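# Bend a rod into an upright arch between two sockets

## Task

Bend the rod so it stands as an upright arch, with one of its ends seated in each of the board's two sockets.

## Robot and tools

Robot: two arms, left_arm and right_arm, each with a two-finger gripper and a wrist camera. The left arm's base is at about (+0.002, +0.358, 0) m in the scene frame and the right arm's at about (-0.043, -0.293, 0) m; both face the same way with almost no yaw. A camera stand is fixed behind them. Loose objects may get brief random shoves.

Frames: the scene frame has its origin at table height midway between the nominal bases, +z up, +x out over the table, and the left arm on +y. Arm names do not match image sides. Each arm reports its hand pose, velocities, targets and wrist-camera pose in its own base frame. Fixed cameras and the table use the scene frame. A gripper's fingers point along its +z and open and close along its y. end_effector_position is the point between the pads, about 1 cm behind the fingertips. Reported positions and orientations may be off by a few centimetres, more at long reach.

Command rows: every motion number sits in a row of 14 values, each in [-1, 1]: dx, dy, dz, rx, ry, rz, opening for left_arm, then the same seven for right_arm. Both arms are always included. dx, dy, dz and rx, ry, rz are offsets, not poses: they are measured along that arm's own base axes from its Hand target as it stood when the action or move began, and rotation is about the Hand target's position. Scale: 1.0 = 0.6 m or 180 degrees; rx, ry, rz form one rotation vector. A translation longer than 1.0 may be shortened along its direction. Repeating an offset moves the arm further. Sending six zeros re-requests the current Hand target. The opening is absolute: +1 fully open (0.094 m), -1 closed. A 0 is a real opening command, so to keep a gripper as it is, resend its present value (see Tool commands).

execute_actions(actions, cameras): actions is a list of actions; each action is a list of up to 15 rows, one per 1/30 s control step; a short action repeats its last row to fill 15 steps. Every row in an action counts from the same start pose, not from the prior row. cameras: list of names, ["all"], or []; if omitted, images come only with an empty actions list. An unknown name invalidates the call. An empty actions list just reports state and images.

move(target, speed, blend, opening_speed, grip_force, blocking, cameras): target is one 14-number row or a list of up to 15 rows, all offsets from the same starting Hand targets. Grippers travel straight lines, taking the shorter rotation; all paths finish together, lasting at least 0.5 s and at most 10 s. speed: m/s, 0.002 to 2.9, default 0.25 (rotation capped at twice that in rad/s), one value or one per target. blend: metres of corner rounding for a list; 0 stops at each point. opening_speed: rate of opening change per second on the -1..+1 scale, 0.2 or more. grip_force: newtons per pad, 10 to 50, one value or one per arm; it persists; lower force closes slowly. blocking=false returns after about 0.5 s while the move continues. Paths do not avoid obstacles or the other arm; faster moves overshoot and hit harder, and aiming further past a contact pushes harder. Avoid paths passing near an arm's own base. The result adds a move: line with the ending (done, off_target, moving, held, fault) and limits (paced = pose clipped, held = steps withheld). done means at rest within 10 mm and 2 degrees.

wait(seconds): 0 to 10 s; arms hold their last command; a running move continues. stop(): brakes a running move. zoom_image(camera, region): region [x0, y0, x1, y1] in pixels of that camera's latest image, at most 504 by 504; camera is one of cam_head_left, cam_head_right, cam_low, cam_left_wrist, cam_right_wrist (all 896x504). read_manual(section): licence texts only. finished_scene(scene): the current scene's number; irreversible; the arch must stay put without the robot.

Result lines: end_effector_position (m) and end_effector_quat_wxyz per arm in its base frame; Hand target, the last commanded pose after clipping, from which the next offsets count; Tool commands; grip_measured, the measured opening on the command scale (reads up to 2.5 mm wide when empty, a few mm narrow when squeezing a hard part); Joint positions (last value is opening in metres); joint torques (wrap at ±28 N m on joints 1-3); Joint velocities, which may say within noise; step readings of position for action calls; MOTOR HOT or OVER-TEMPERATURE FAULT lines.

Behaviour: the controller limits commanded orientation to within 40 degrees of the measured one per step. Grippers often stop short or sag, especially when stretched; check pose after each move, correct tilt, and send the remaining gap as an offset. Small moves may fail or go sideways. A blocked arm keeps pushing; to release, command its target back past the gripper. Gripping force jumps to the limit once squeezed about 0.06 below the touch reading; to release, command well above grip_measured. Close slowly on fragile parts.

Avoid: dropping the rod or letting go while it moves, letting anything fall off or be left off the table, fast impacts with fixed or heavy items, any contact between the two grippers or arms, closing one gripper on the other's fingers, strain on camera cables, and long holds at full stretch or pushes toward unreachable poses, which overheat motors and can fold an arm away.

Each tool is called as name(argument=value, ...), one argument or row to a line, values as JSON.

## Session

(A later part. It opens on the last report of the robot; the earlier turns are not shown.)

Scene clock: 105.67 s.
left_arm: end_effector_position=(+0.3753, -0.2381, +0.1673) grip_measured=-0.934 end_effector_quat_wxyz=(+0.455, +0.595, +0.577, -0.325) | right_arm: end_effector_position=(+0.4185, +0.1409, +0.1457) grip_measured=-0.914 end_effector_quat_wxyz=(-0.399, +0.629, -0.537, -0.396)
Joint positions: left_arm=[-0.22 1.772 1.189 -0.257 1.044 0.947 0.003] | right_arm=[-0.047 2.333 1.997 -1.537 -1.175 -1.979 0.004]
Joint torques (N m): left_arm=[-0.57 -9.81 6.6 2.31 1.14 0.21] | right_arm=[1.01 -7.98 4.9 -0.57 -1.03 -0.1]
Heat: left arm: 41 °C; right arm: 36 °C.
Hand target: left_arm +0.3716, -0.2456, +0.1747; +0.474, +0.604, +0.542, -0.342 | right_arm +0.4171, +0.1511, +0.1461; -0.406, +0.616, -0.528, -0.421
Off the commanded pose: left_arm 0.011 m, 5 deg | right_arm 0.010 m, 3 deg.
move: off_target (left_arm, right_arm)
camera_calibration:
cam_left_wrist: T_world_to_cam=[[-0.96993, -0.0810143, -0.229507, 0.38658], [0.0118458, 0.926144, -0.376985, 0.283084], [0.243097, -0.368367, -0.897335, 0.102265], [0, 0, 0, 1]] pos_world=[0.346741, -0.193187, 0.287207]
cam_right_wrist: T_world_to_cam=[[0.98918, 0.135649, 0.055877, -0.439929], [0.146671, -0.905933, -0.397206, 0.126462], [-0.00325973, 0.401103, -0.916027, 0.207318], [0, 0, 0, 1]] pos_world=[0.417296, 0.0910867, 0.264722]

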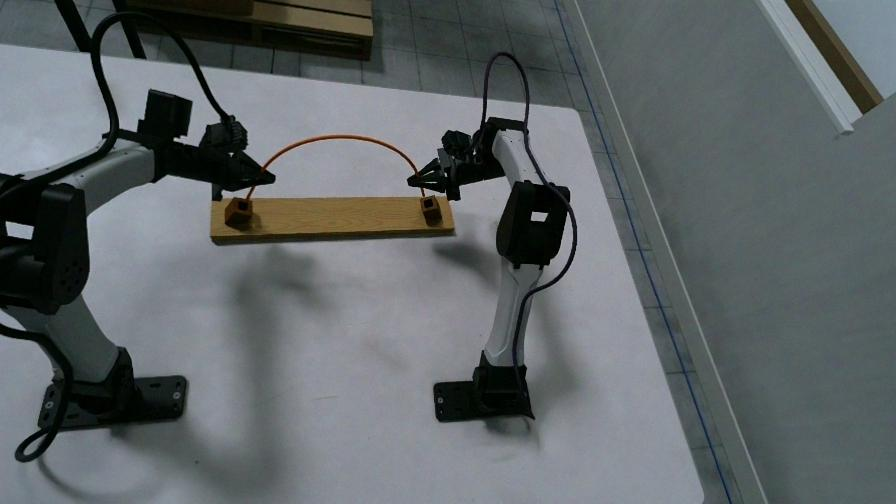

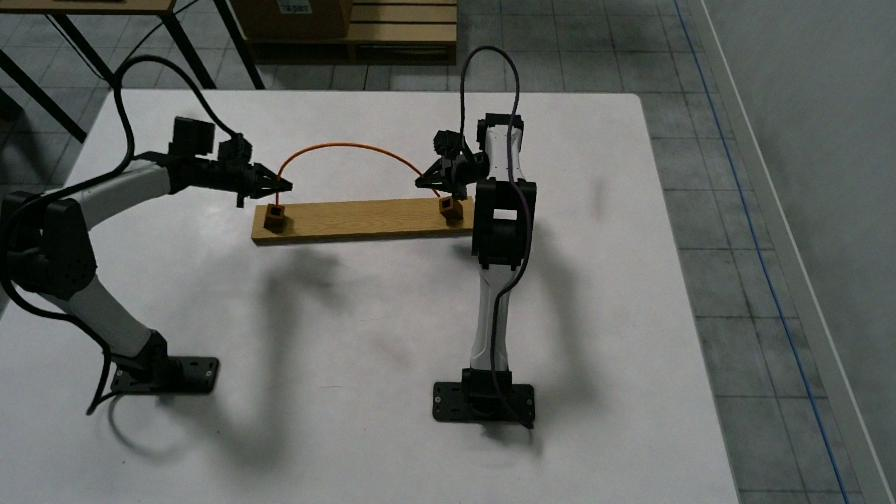

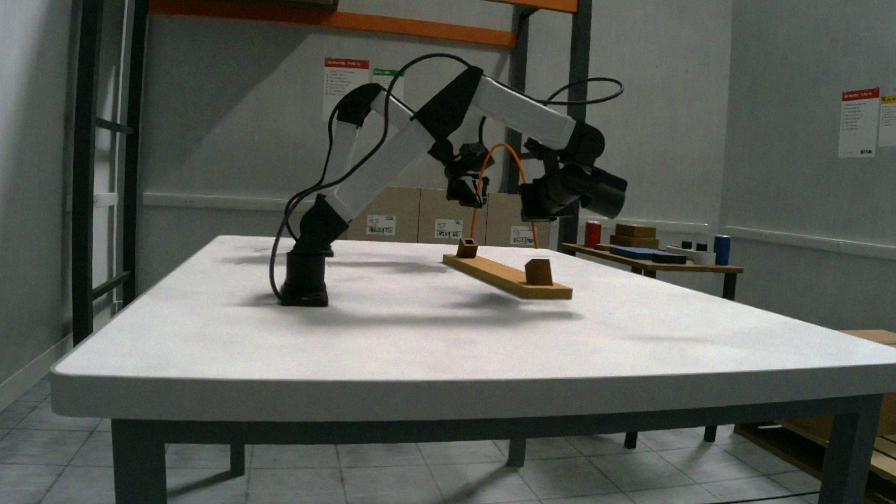

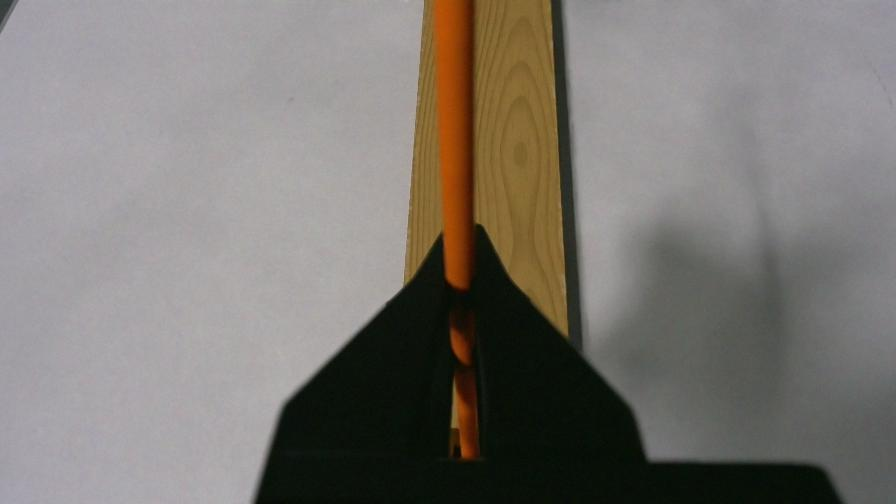

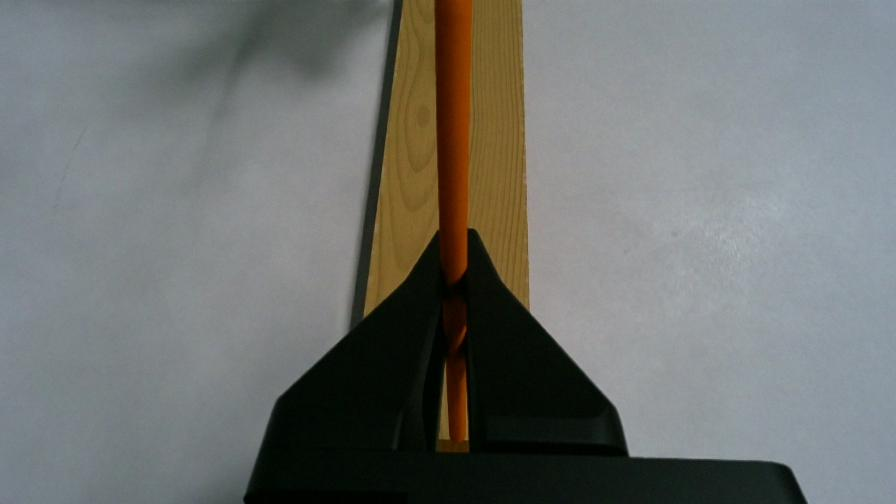

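move(
  target=[0.0,0.0135,-0.028,0,0,0,-1,0.0,-0.023,-0.03,0,0,0,-1],
  speed=0.04,
  cameras=["all"],
)

zoom_image(
  camera="cam_head_left",
  region=[210, 140, 290, 220],
)

zoom_image(
  camera="cam_head_right",
  region=[240, 150, 320, 230],
)

zoom_image(
  camera="cam_head_left",
  region=[390, 150, 470, 230],
)

zoom_image(
  camera="cam_head_right",
  region=[400, 150, 480, 230],
)

zoom_image(
  camera="cam_low",
  region=[440, 170, 560, 290],
)

Scene clock: 114.47 s.
left_arm: end_effector_position=(+0.3751, -0.2302, +0.1491) grip_measured=-0.935 end_effector_quat_wxyz=(+0.453, +0.595, +0.579, -0.325) | right_arm: end_effector_position=(+0.4204, +0.1285, +0.1321) grip_measured=-0.918 end_effector_quat_wxyz=(-0.405, +0.629, -0.533, -0.395)
Joint positions: left_arm=[-0.199 1.795 1.151 -0.229 1.055 0.982 0.003] | right_arm=[-0.077 2.37 1.997 -1.56 -1.175 -2.057 0.004]
Joint torques (N m): left_arm=[-0.44 -10.02 6.57 2.26 1.18 0.22] | right_arm=[0.88 -8.1 3.79 -0.61 -0.92 -0.12]
Heat: left arm: 41 °C; right arm: 36 °C.
Hand target: left_arm +0.3716, -0.2375, +0.1580; +0.474, +0.604, +0.542, -0.342 | right_arm +0.4170, +0.1374, +0.1281; -0.406, +0.616, -0.528, -0.421
Off the commanded pose: left_arm 0.012 m, 5 deg | right_arm 0.010 m, 3 deg.
joint sent to its limit (right arm) — joint 4 (wrist pitch), lower limit. The joint targets still meet the commanded pose.
move: off_target (left_arm, right_arm)
camera_calibration:
cam_left_wrist: T_world_to_cam=[[-0.970644, -0.080318, -0.226714, 0.382777], [0.0104714, 0.927591, -0.37345, 0.269247], [0.240292, -0.364861, -0.89952, 0.0910237], [0, 0, 0, 1]] pos_world=[0.346849, -0.185796, 0.269209]
cam_right_wrist: T_world_to_cam=[[0.988641, 0.133668, 0.0687144, -0.440677], [0.15008, -0.902504, -0.403686, 0.108554], [0.00805512, 0.409413, -0.912314, 0.193368], [0, 0, 0, 1]] pos_world=[0.417822, 0.0777077, 0.250515]

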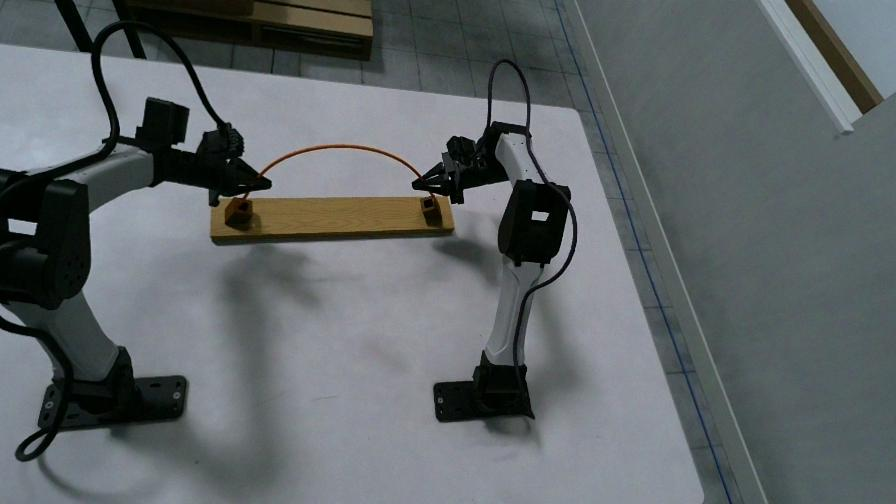

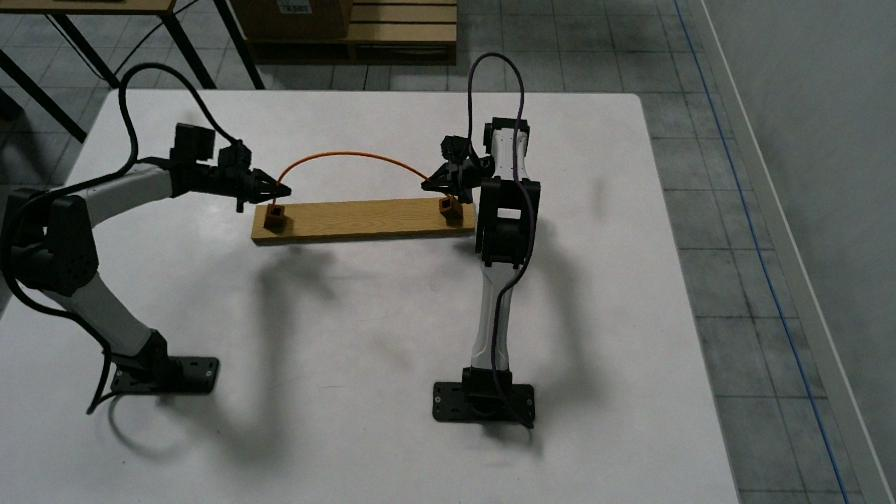

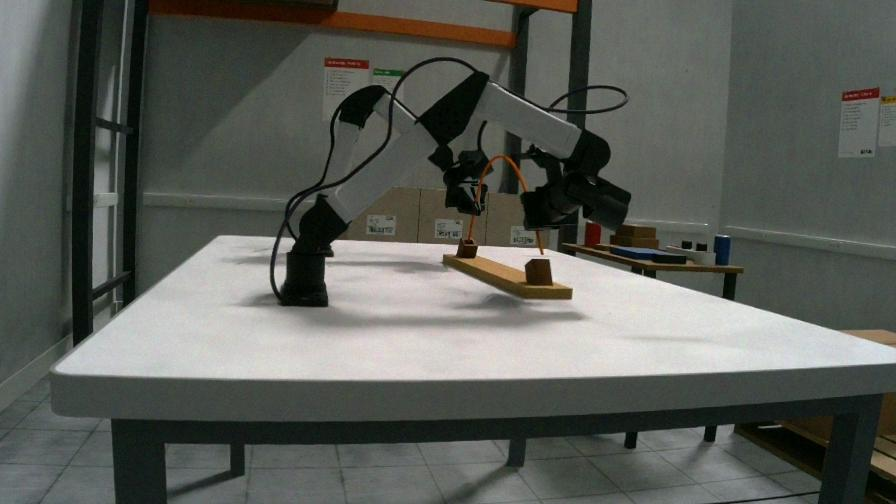

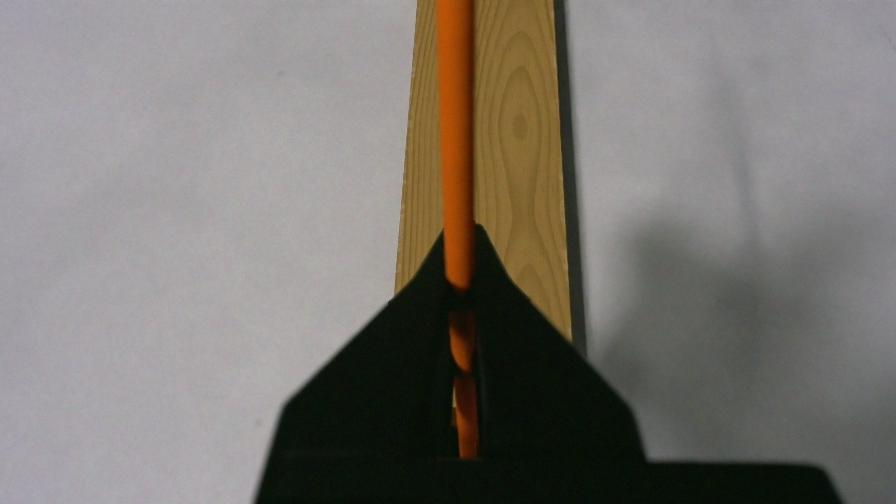

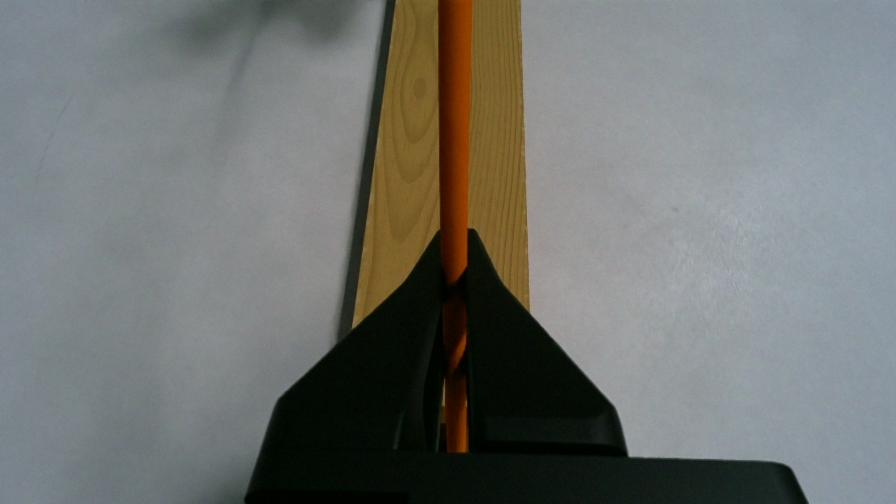

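Scaled by 6.300 from the camera's 896x504 image, which has a finer 1280x720 frame.

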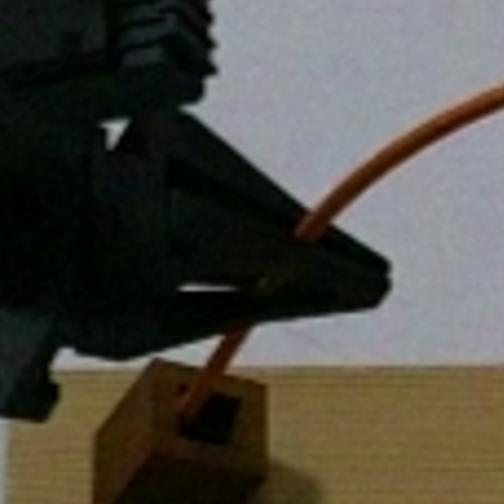

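Scaled by 6.300 from the camera's 896x504 image, which has a finer 1280x720 frame.

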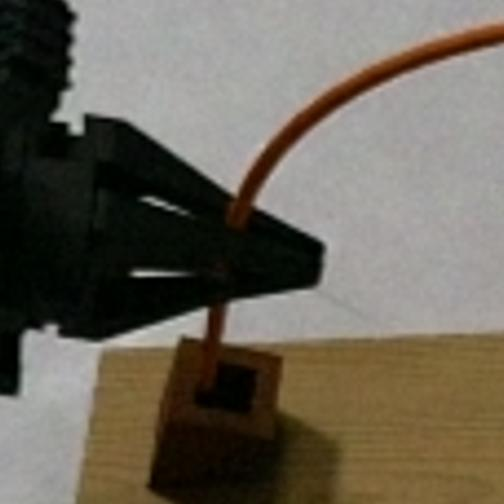

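Scaled by 6.300 from the camera's 896x504 image, which has a finer 1280x720 frame.

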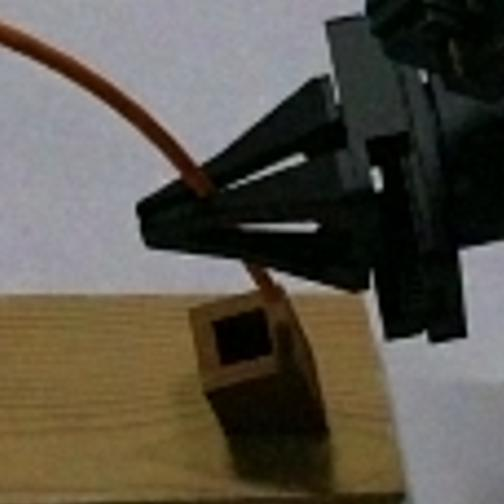

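Scaled by 6.300 from the camera's 896x504 image, which has a finer 1280x720 frame.

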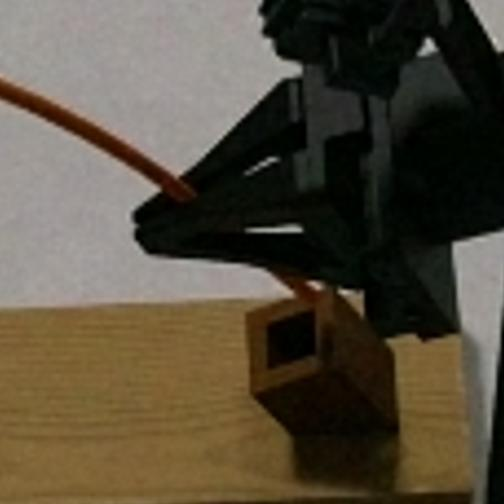

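Scaled by 4.200 from the camera's 896x504 image, which has a finer 1280x720 frame.

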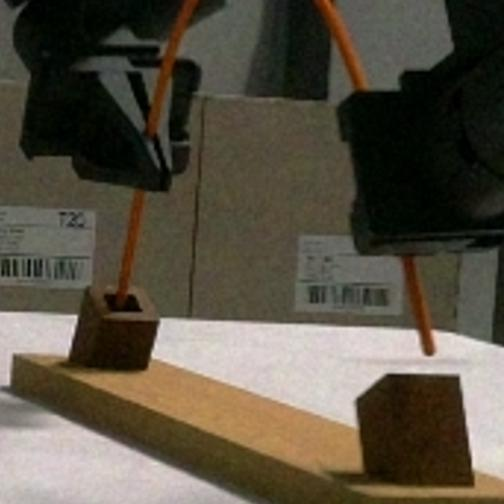

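zoom_image(
  camera="cam_head_left",
  region=[415, 180, 455, 220],
)

zoom_image(
  camera="cam_head_right",
  region=[430, 180, 470, 220],
)

zoom_image(
  camera="cam_low",
  region=[515, 215, 575, 275],
)

zoom_image(
  camera="cam_right_wrist",
  region=[400, 220, 520, 460],
)

Scaled by 12.600 from the camera's 896x504 image, which has a finer 1280x720 frame.

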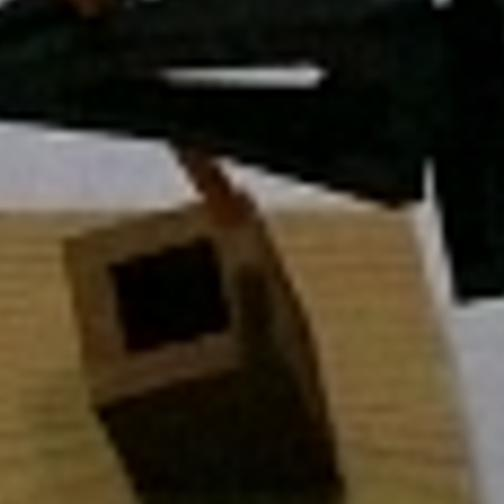

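Scaled by 12.600 from the camera's 896x504 image, which has a finer 1280x720 frame.

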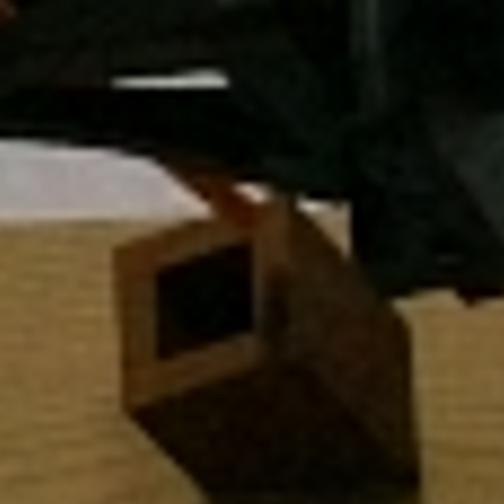

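Scaled by 8.400 from the camera's 896x504 image, which has a finer 1280x720 frame.

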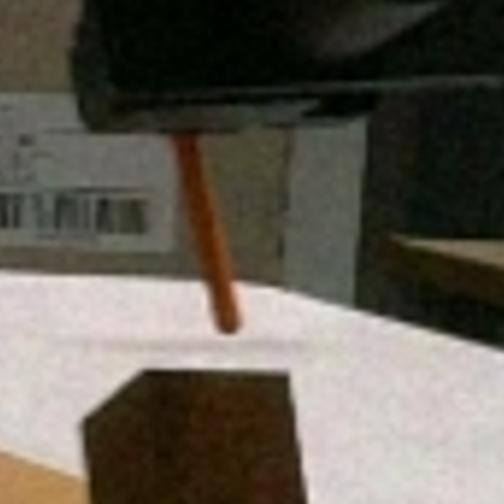

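Scaled by 2.100 from the camera's 896x504 image, which has a finer 1280x720 frame.

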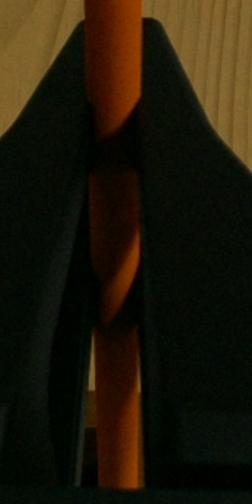

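move(
  target=[0.0,-0.004,-0.012,0,0,0,-1,-0.008,0.019,0.0,0,0,0,-1],
  speed=0.03,
  cameras=["all"],
)

zoom_image(
  camera="cam_head_left",
  region=[415, 170, 465, 220],
)

zoom_image(
  camera="cam_head_right",
  region=[430, 170, 480, 220],
)

zoom_image(
  camera="cam_low",
  region=[440, 170, 560, 290],
)

zoom_image(
  camera="cam_head_left",
  region=[210, 140, 290, 220],
)

Scene clock: 131.83 s.
left_arm: end_effector_position=(+0.3764, -0.2305, +0.1428) grip_measured=-0.935 end_effector_quat_wxyz=(+0.457, +0.597, +0.576, -0.322) | right_arm: end_effector_position=(+0.4137, +0.1334, +0.1214) grip_measured=-0.918 end_effector_quat_wxyz=(-0.392, +0.621, -0.541, -0.410)
Joint positions: left_arm=[-0.199 1.807 1.135 -0.192 1.055 0.984 0.003] | right_arm=[-0.067 2.37 1.948 -1.538 -1.175 -2.036 0.004]
Joint torques (N m): left_arm=[-1.03 -9.99 6.43 2.27 1.15 0.11] | right_arm=[2.04 -10.37 3.54 -0.38 -0.99 0.05]
Heat: left arm: 40 °C; right arm: 37 °C.
Hand target: left_arm +0.3716, -0.2399, +0.1508; +0.474, +0.604, +0.542, -0.342 | right_arm +0.4122, +0.1488, +0.1281; -0.406, +0.616, -0.528, -0.421
Off the commanded pose: left_arm 0.013 m, 5 deg | right_arm 0.017 m, 3 deg.
move: off_target (left_arm, right_arm)
camera_calibration:
cam_left_wrist: T_world_to_cam=[[-0.968203, -0.0799488, -0.237048, 0.383254], [0.0151866, 0.927028, -0.374686, 0.265411], [0.249706, -0.366372, -0.896336, 0.0805487], [0, 0, 0, 1]] pos_world=[0.346924, -0.185892, 0.262494]
cam_right_wrist: T_world_to_cam=[[0.990312, 0.136794, 0.0238573, -0.429595], [0.134473, -0.90193, -0.410415, 0.116829], [-0.0346248, 0.409647, -0.911587, 0.199273], [0, 0, 0, 1]] pos_world=[0.416623, 0.0825057, 0.239852]

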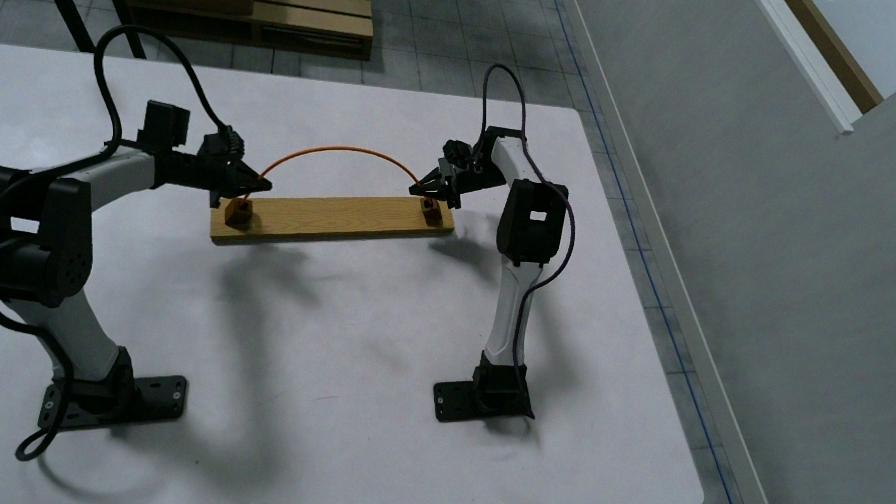

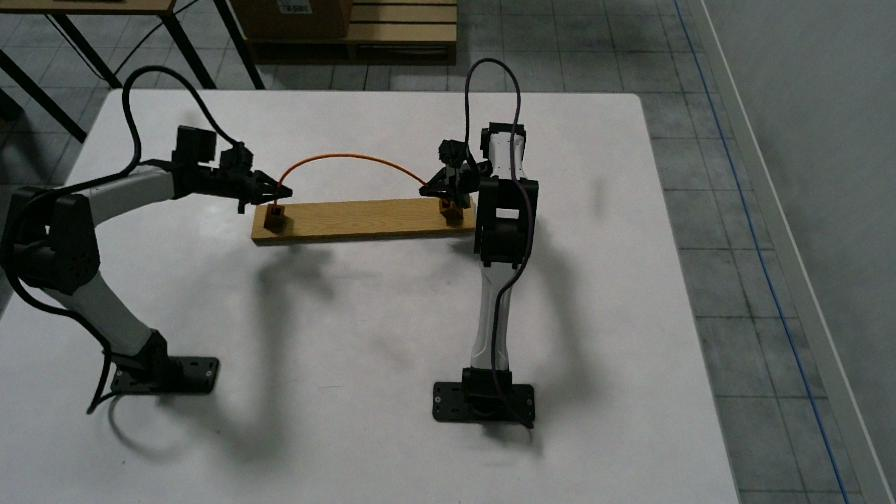

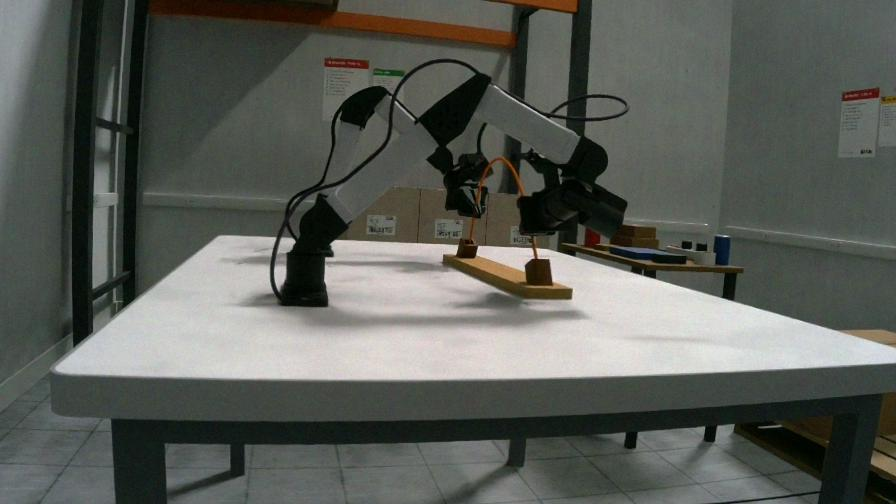

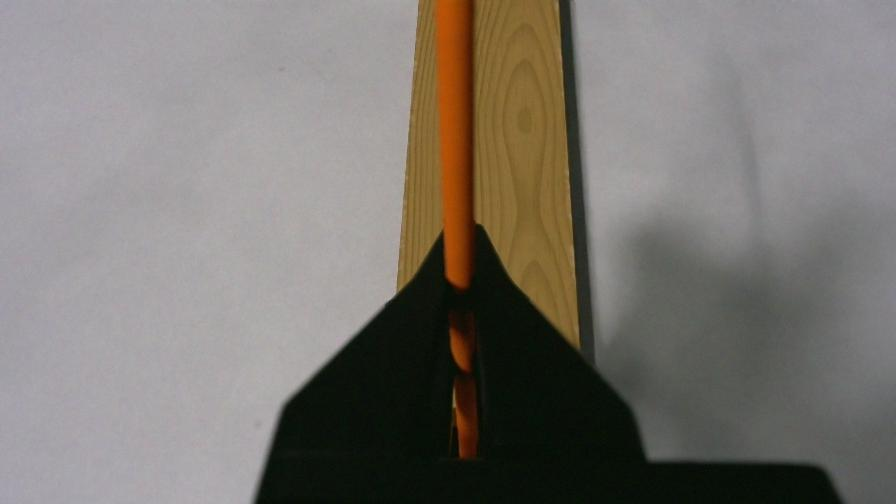

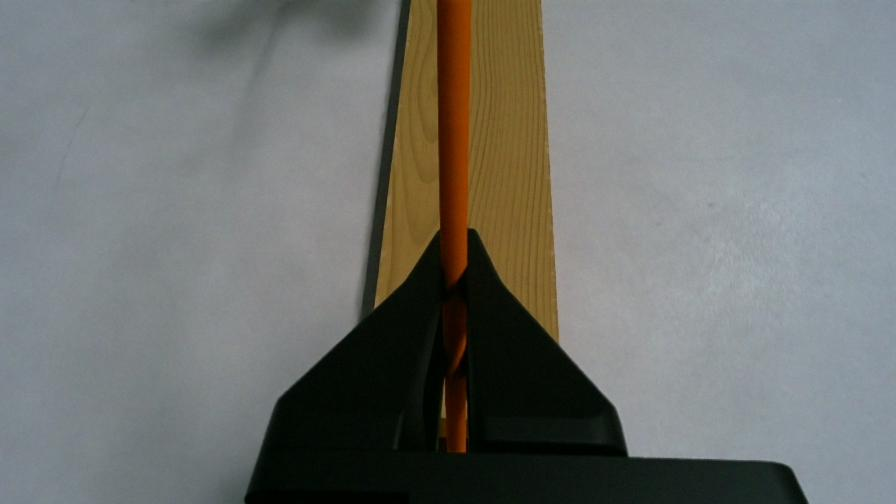

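Scaled by 10.080 from the camera's 896x504 image, which has a finer 1280x720 frame.

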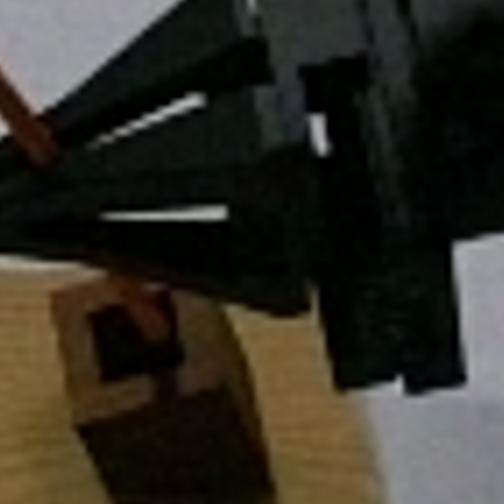

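Scaled by 10.080 from the camera's 896x504 image, which has a finer 1280x720 frame.

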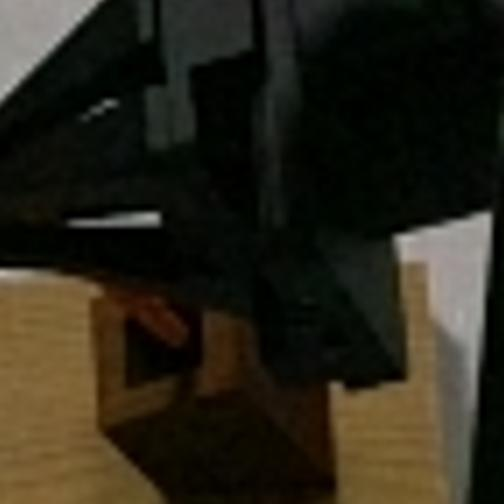

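Scaled by 4.200 from the camera's 896x504 image, which has a finer 1280x720 frame.

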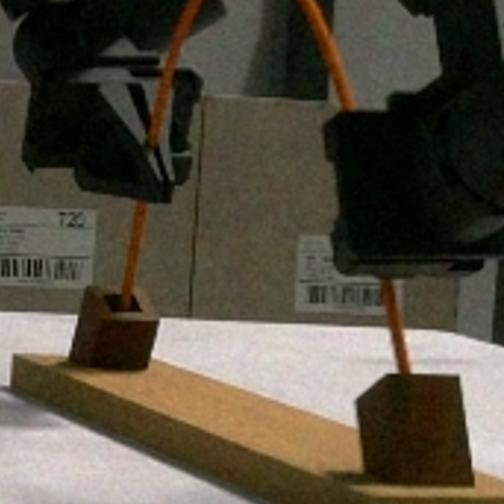

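Scaled by 6.300 from the camera's 896x504 image, which has a finer 1280x720 frame.

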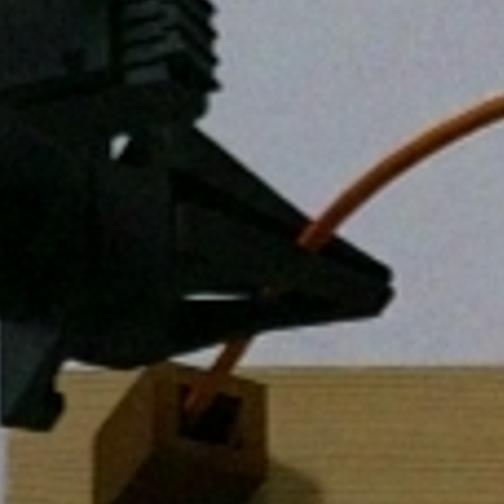

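move(
  target=[0.0,0.010,-0.027,0,0,0,-1,0.0,-0.008,-0.022,0,0,0,-1],
  speed=0.03,
  cameras=["all"],
)

zoom_image(
  camera="cam_head_left",
  region=[415, 170, 465, 220],
)

zoom_image(
  camera="cam_low",
  region=[440, 170, 560, 290],
)

zoom_image(
  camera="cam_head_left",
  region=[210, 140, 290, 220],
)

Scene clock: 137.17 s.
left_arm: end_effector_position=(+0.3758, -0.2266, +0.1268) grip_measured=-0.935 end_effector_quat_wxyz=(+0.455, +0.596, +0.577, -0.324) | right_arm: end_effector_position=(+0.4126, +0.1334, +0.1161) grip_measured=-0.918 end_effector_quat_wxyz=(-0.394, +0.623, -0.539, -0.408)
Joint positions: left_arm=[-0.189 1.834 1.102 -0.153 1.062 1 0.003] | right_arm=[-0.067 2.37 1.927 -1.517 -1.175 -2.043 0.004]
Joint torques (N m): left_arm=[-0.55 -10.04 6.26 2.19 1.18 0.22] | right_arm=[1.18 -8.83 3.52 -0.34 -0.95 -0.1]
Heat: left arm: 40 °C; right arm: 37 °C.
Hand target: left_arm +0.3716, -0.2340, +0.1347; +0.474, +0.604, +0.542, -0.342 | right_arm +0.4122, +0.1440, +0.1149; -0.405, +0.616, -0.528, -0.421
Off the commanded pose: left_arm 0.012 m, 5 deg | right_arm 0.011 m, 2 deg.
move: off_target (left_arm, right_arm)
camera_calibration:
cam_left_wrist: T_world_to_cam=[[-0.969667, -0.0800185, -0.230961, 0.379032], [0.0127422, 0.927064, -0.374687, 0.256639], [0.244097, -0.366264, -0.897924, 0.0701646], [0, 0, 0, 1]] pos_world=[0.347138, -0.181892, 0.246703]
cam_right_wrist: T_world_to_cam=[[0.98983, 0.139168, 0.0294877, -0.429113], [0.138949, -0.901361, -0.410173, 0.112917], [-0.0305041, 0.410099, -0.911531, 0.192619], [0, 0, 0, 1]] pos_world=[0.414935, 0.0825049, 0.234547]

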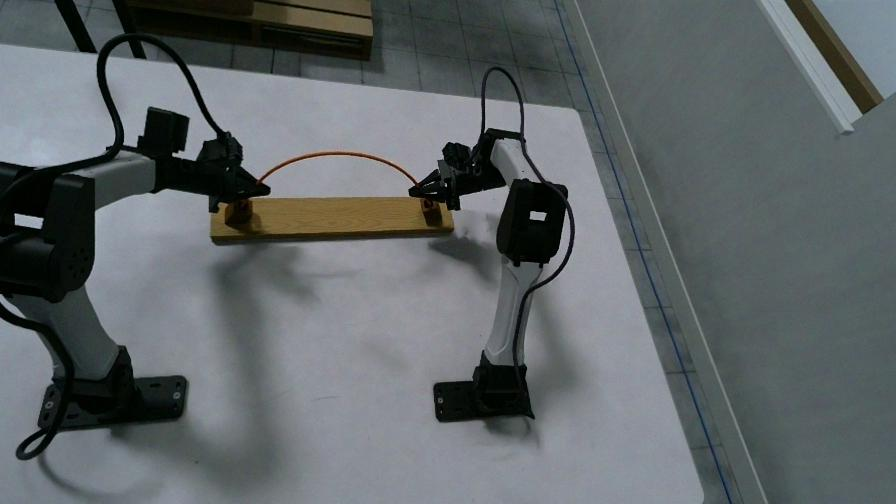

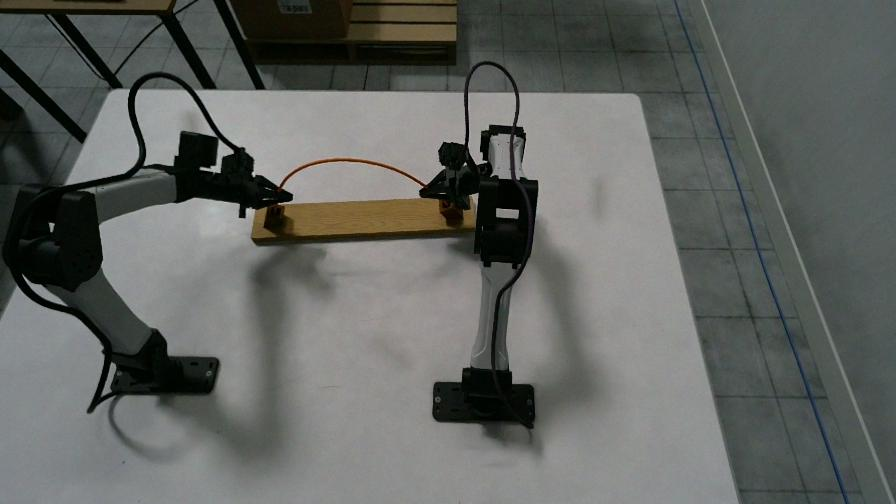

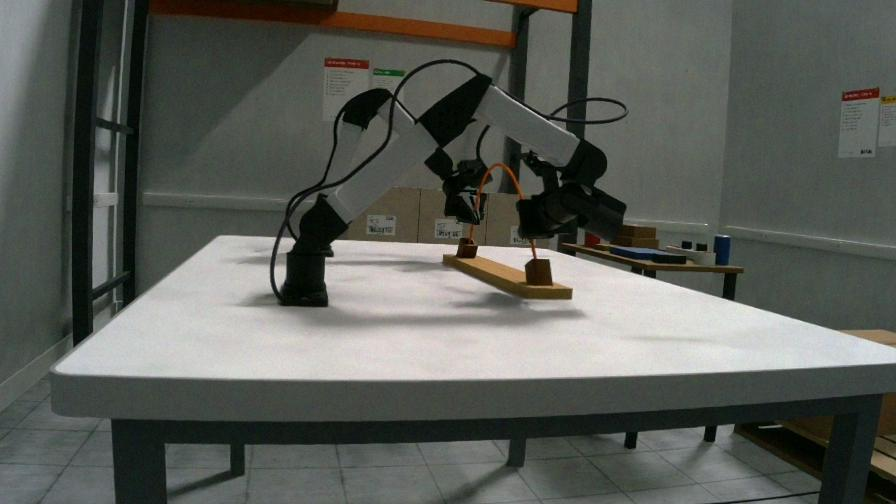

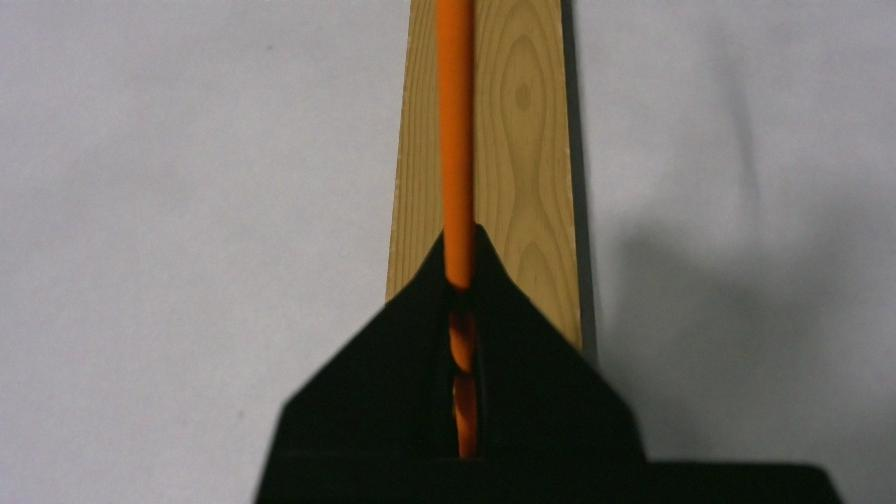

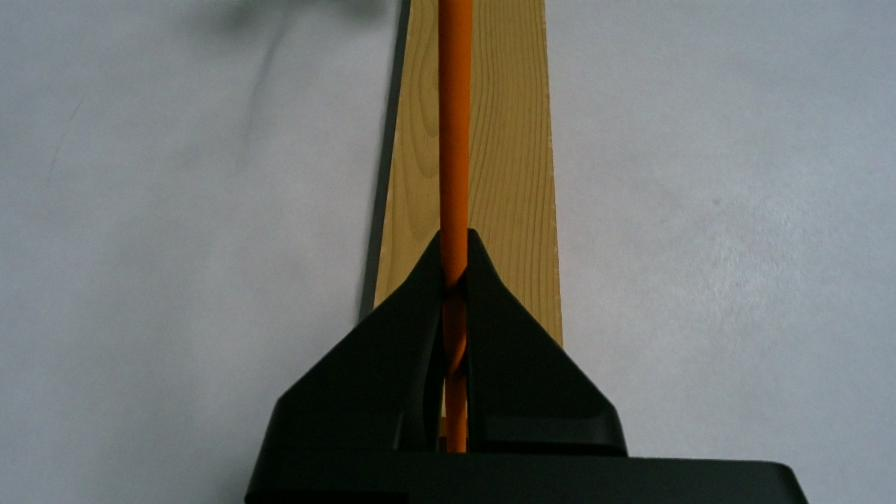

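Scaled by 10.080 from the camera's 896x504 image, which has a finer 1280x720 frame.

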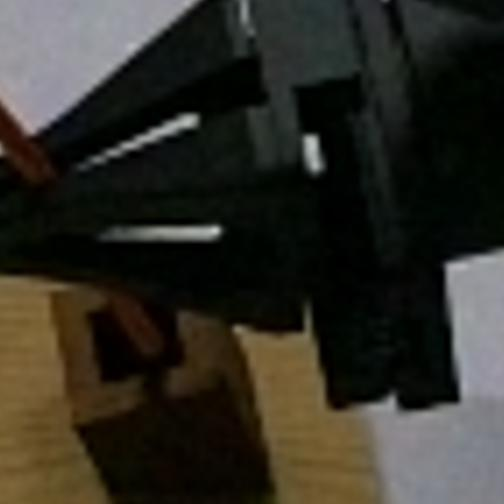

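Scaled by 4.200 from the camera's 896x504 image, which has a finer 1280x720 frame.

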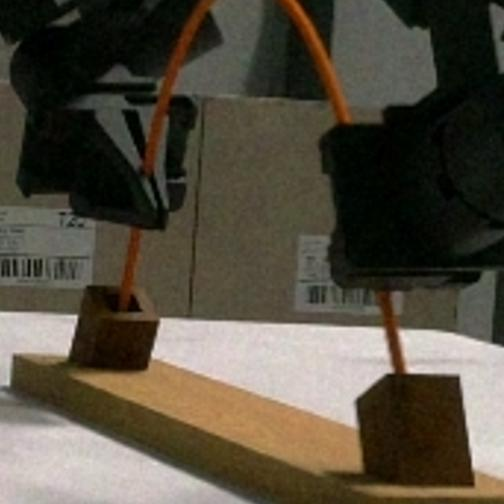

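Scaled by 6.300 from the camera's 896x504 image, which has a finer 1280x720 frame.

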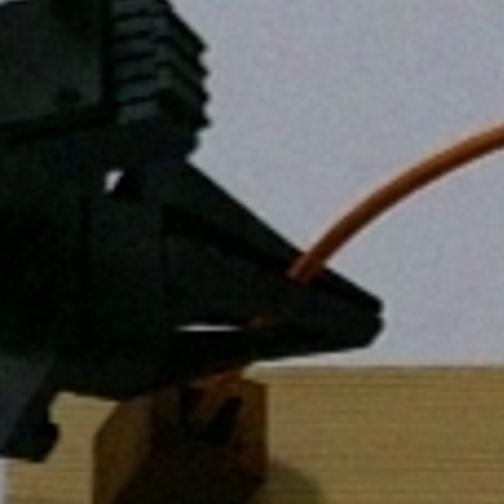

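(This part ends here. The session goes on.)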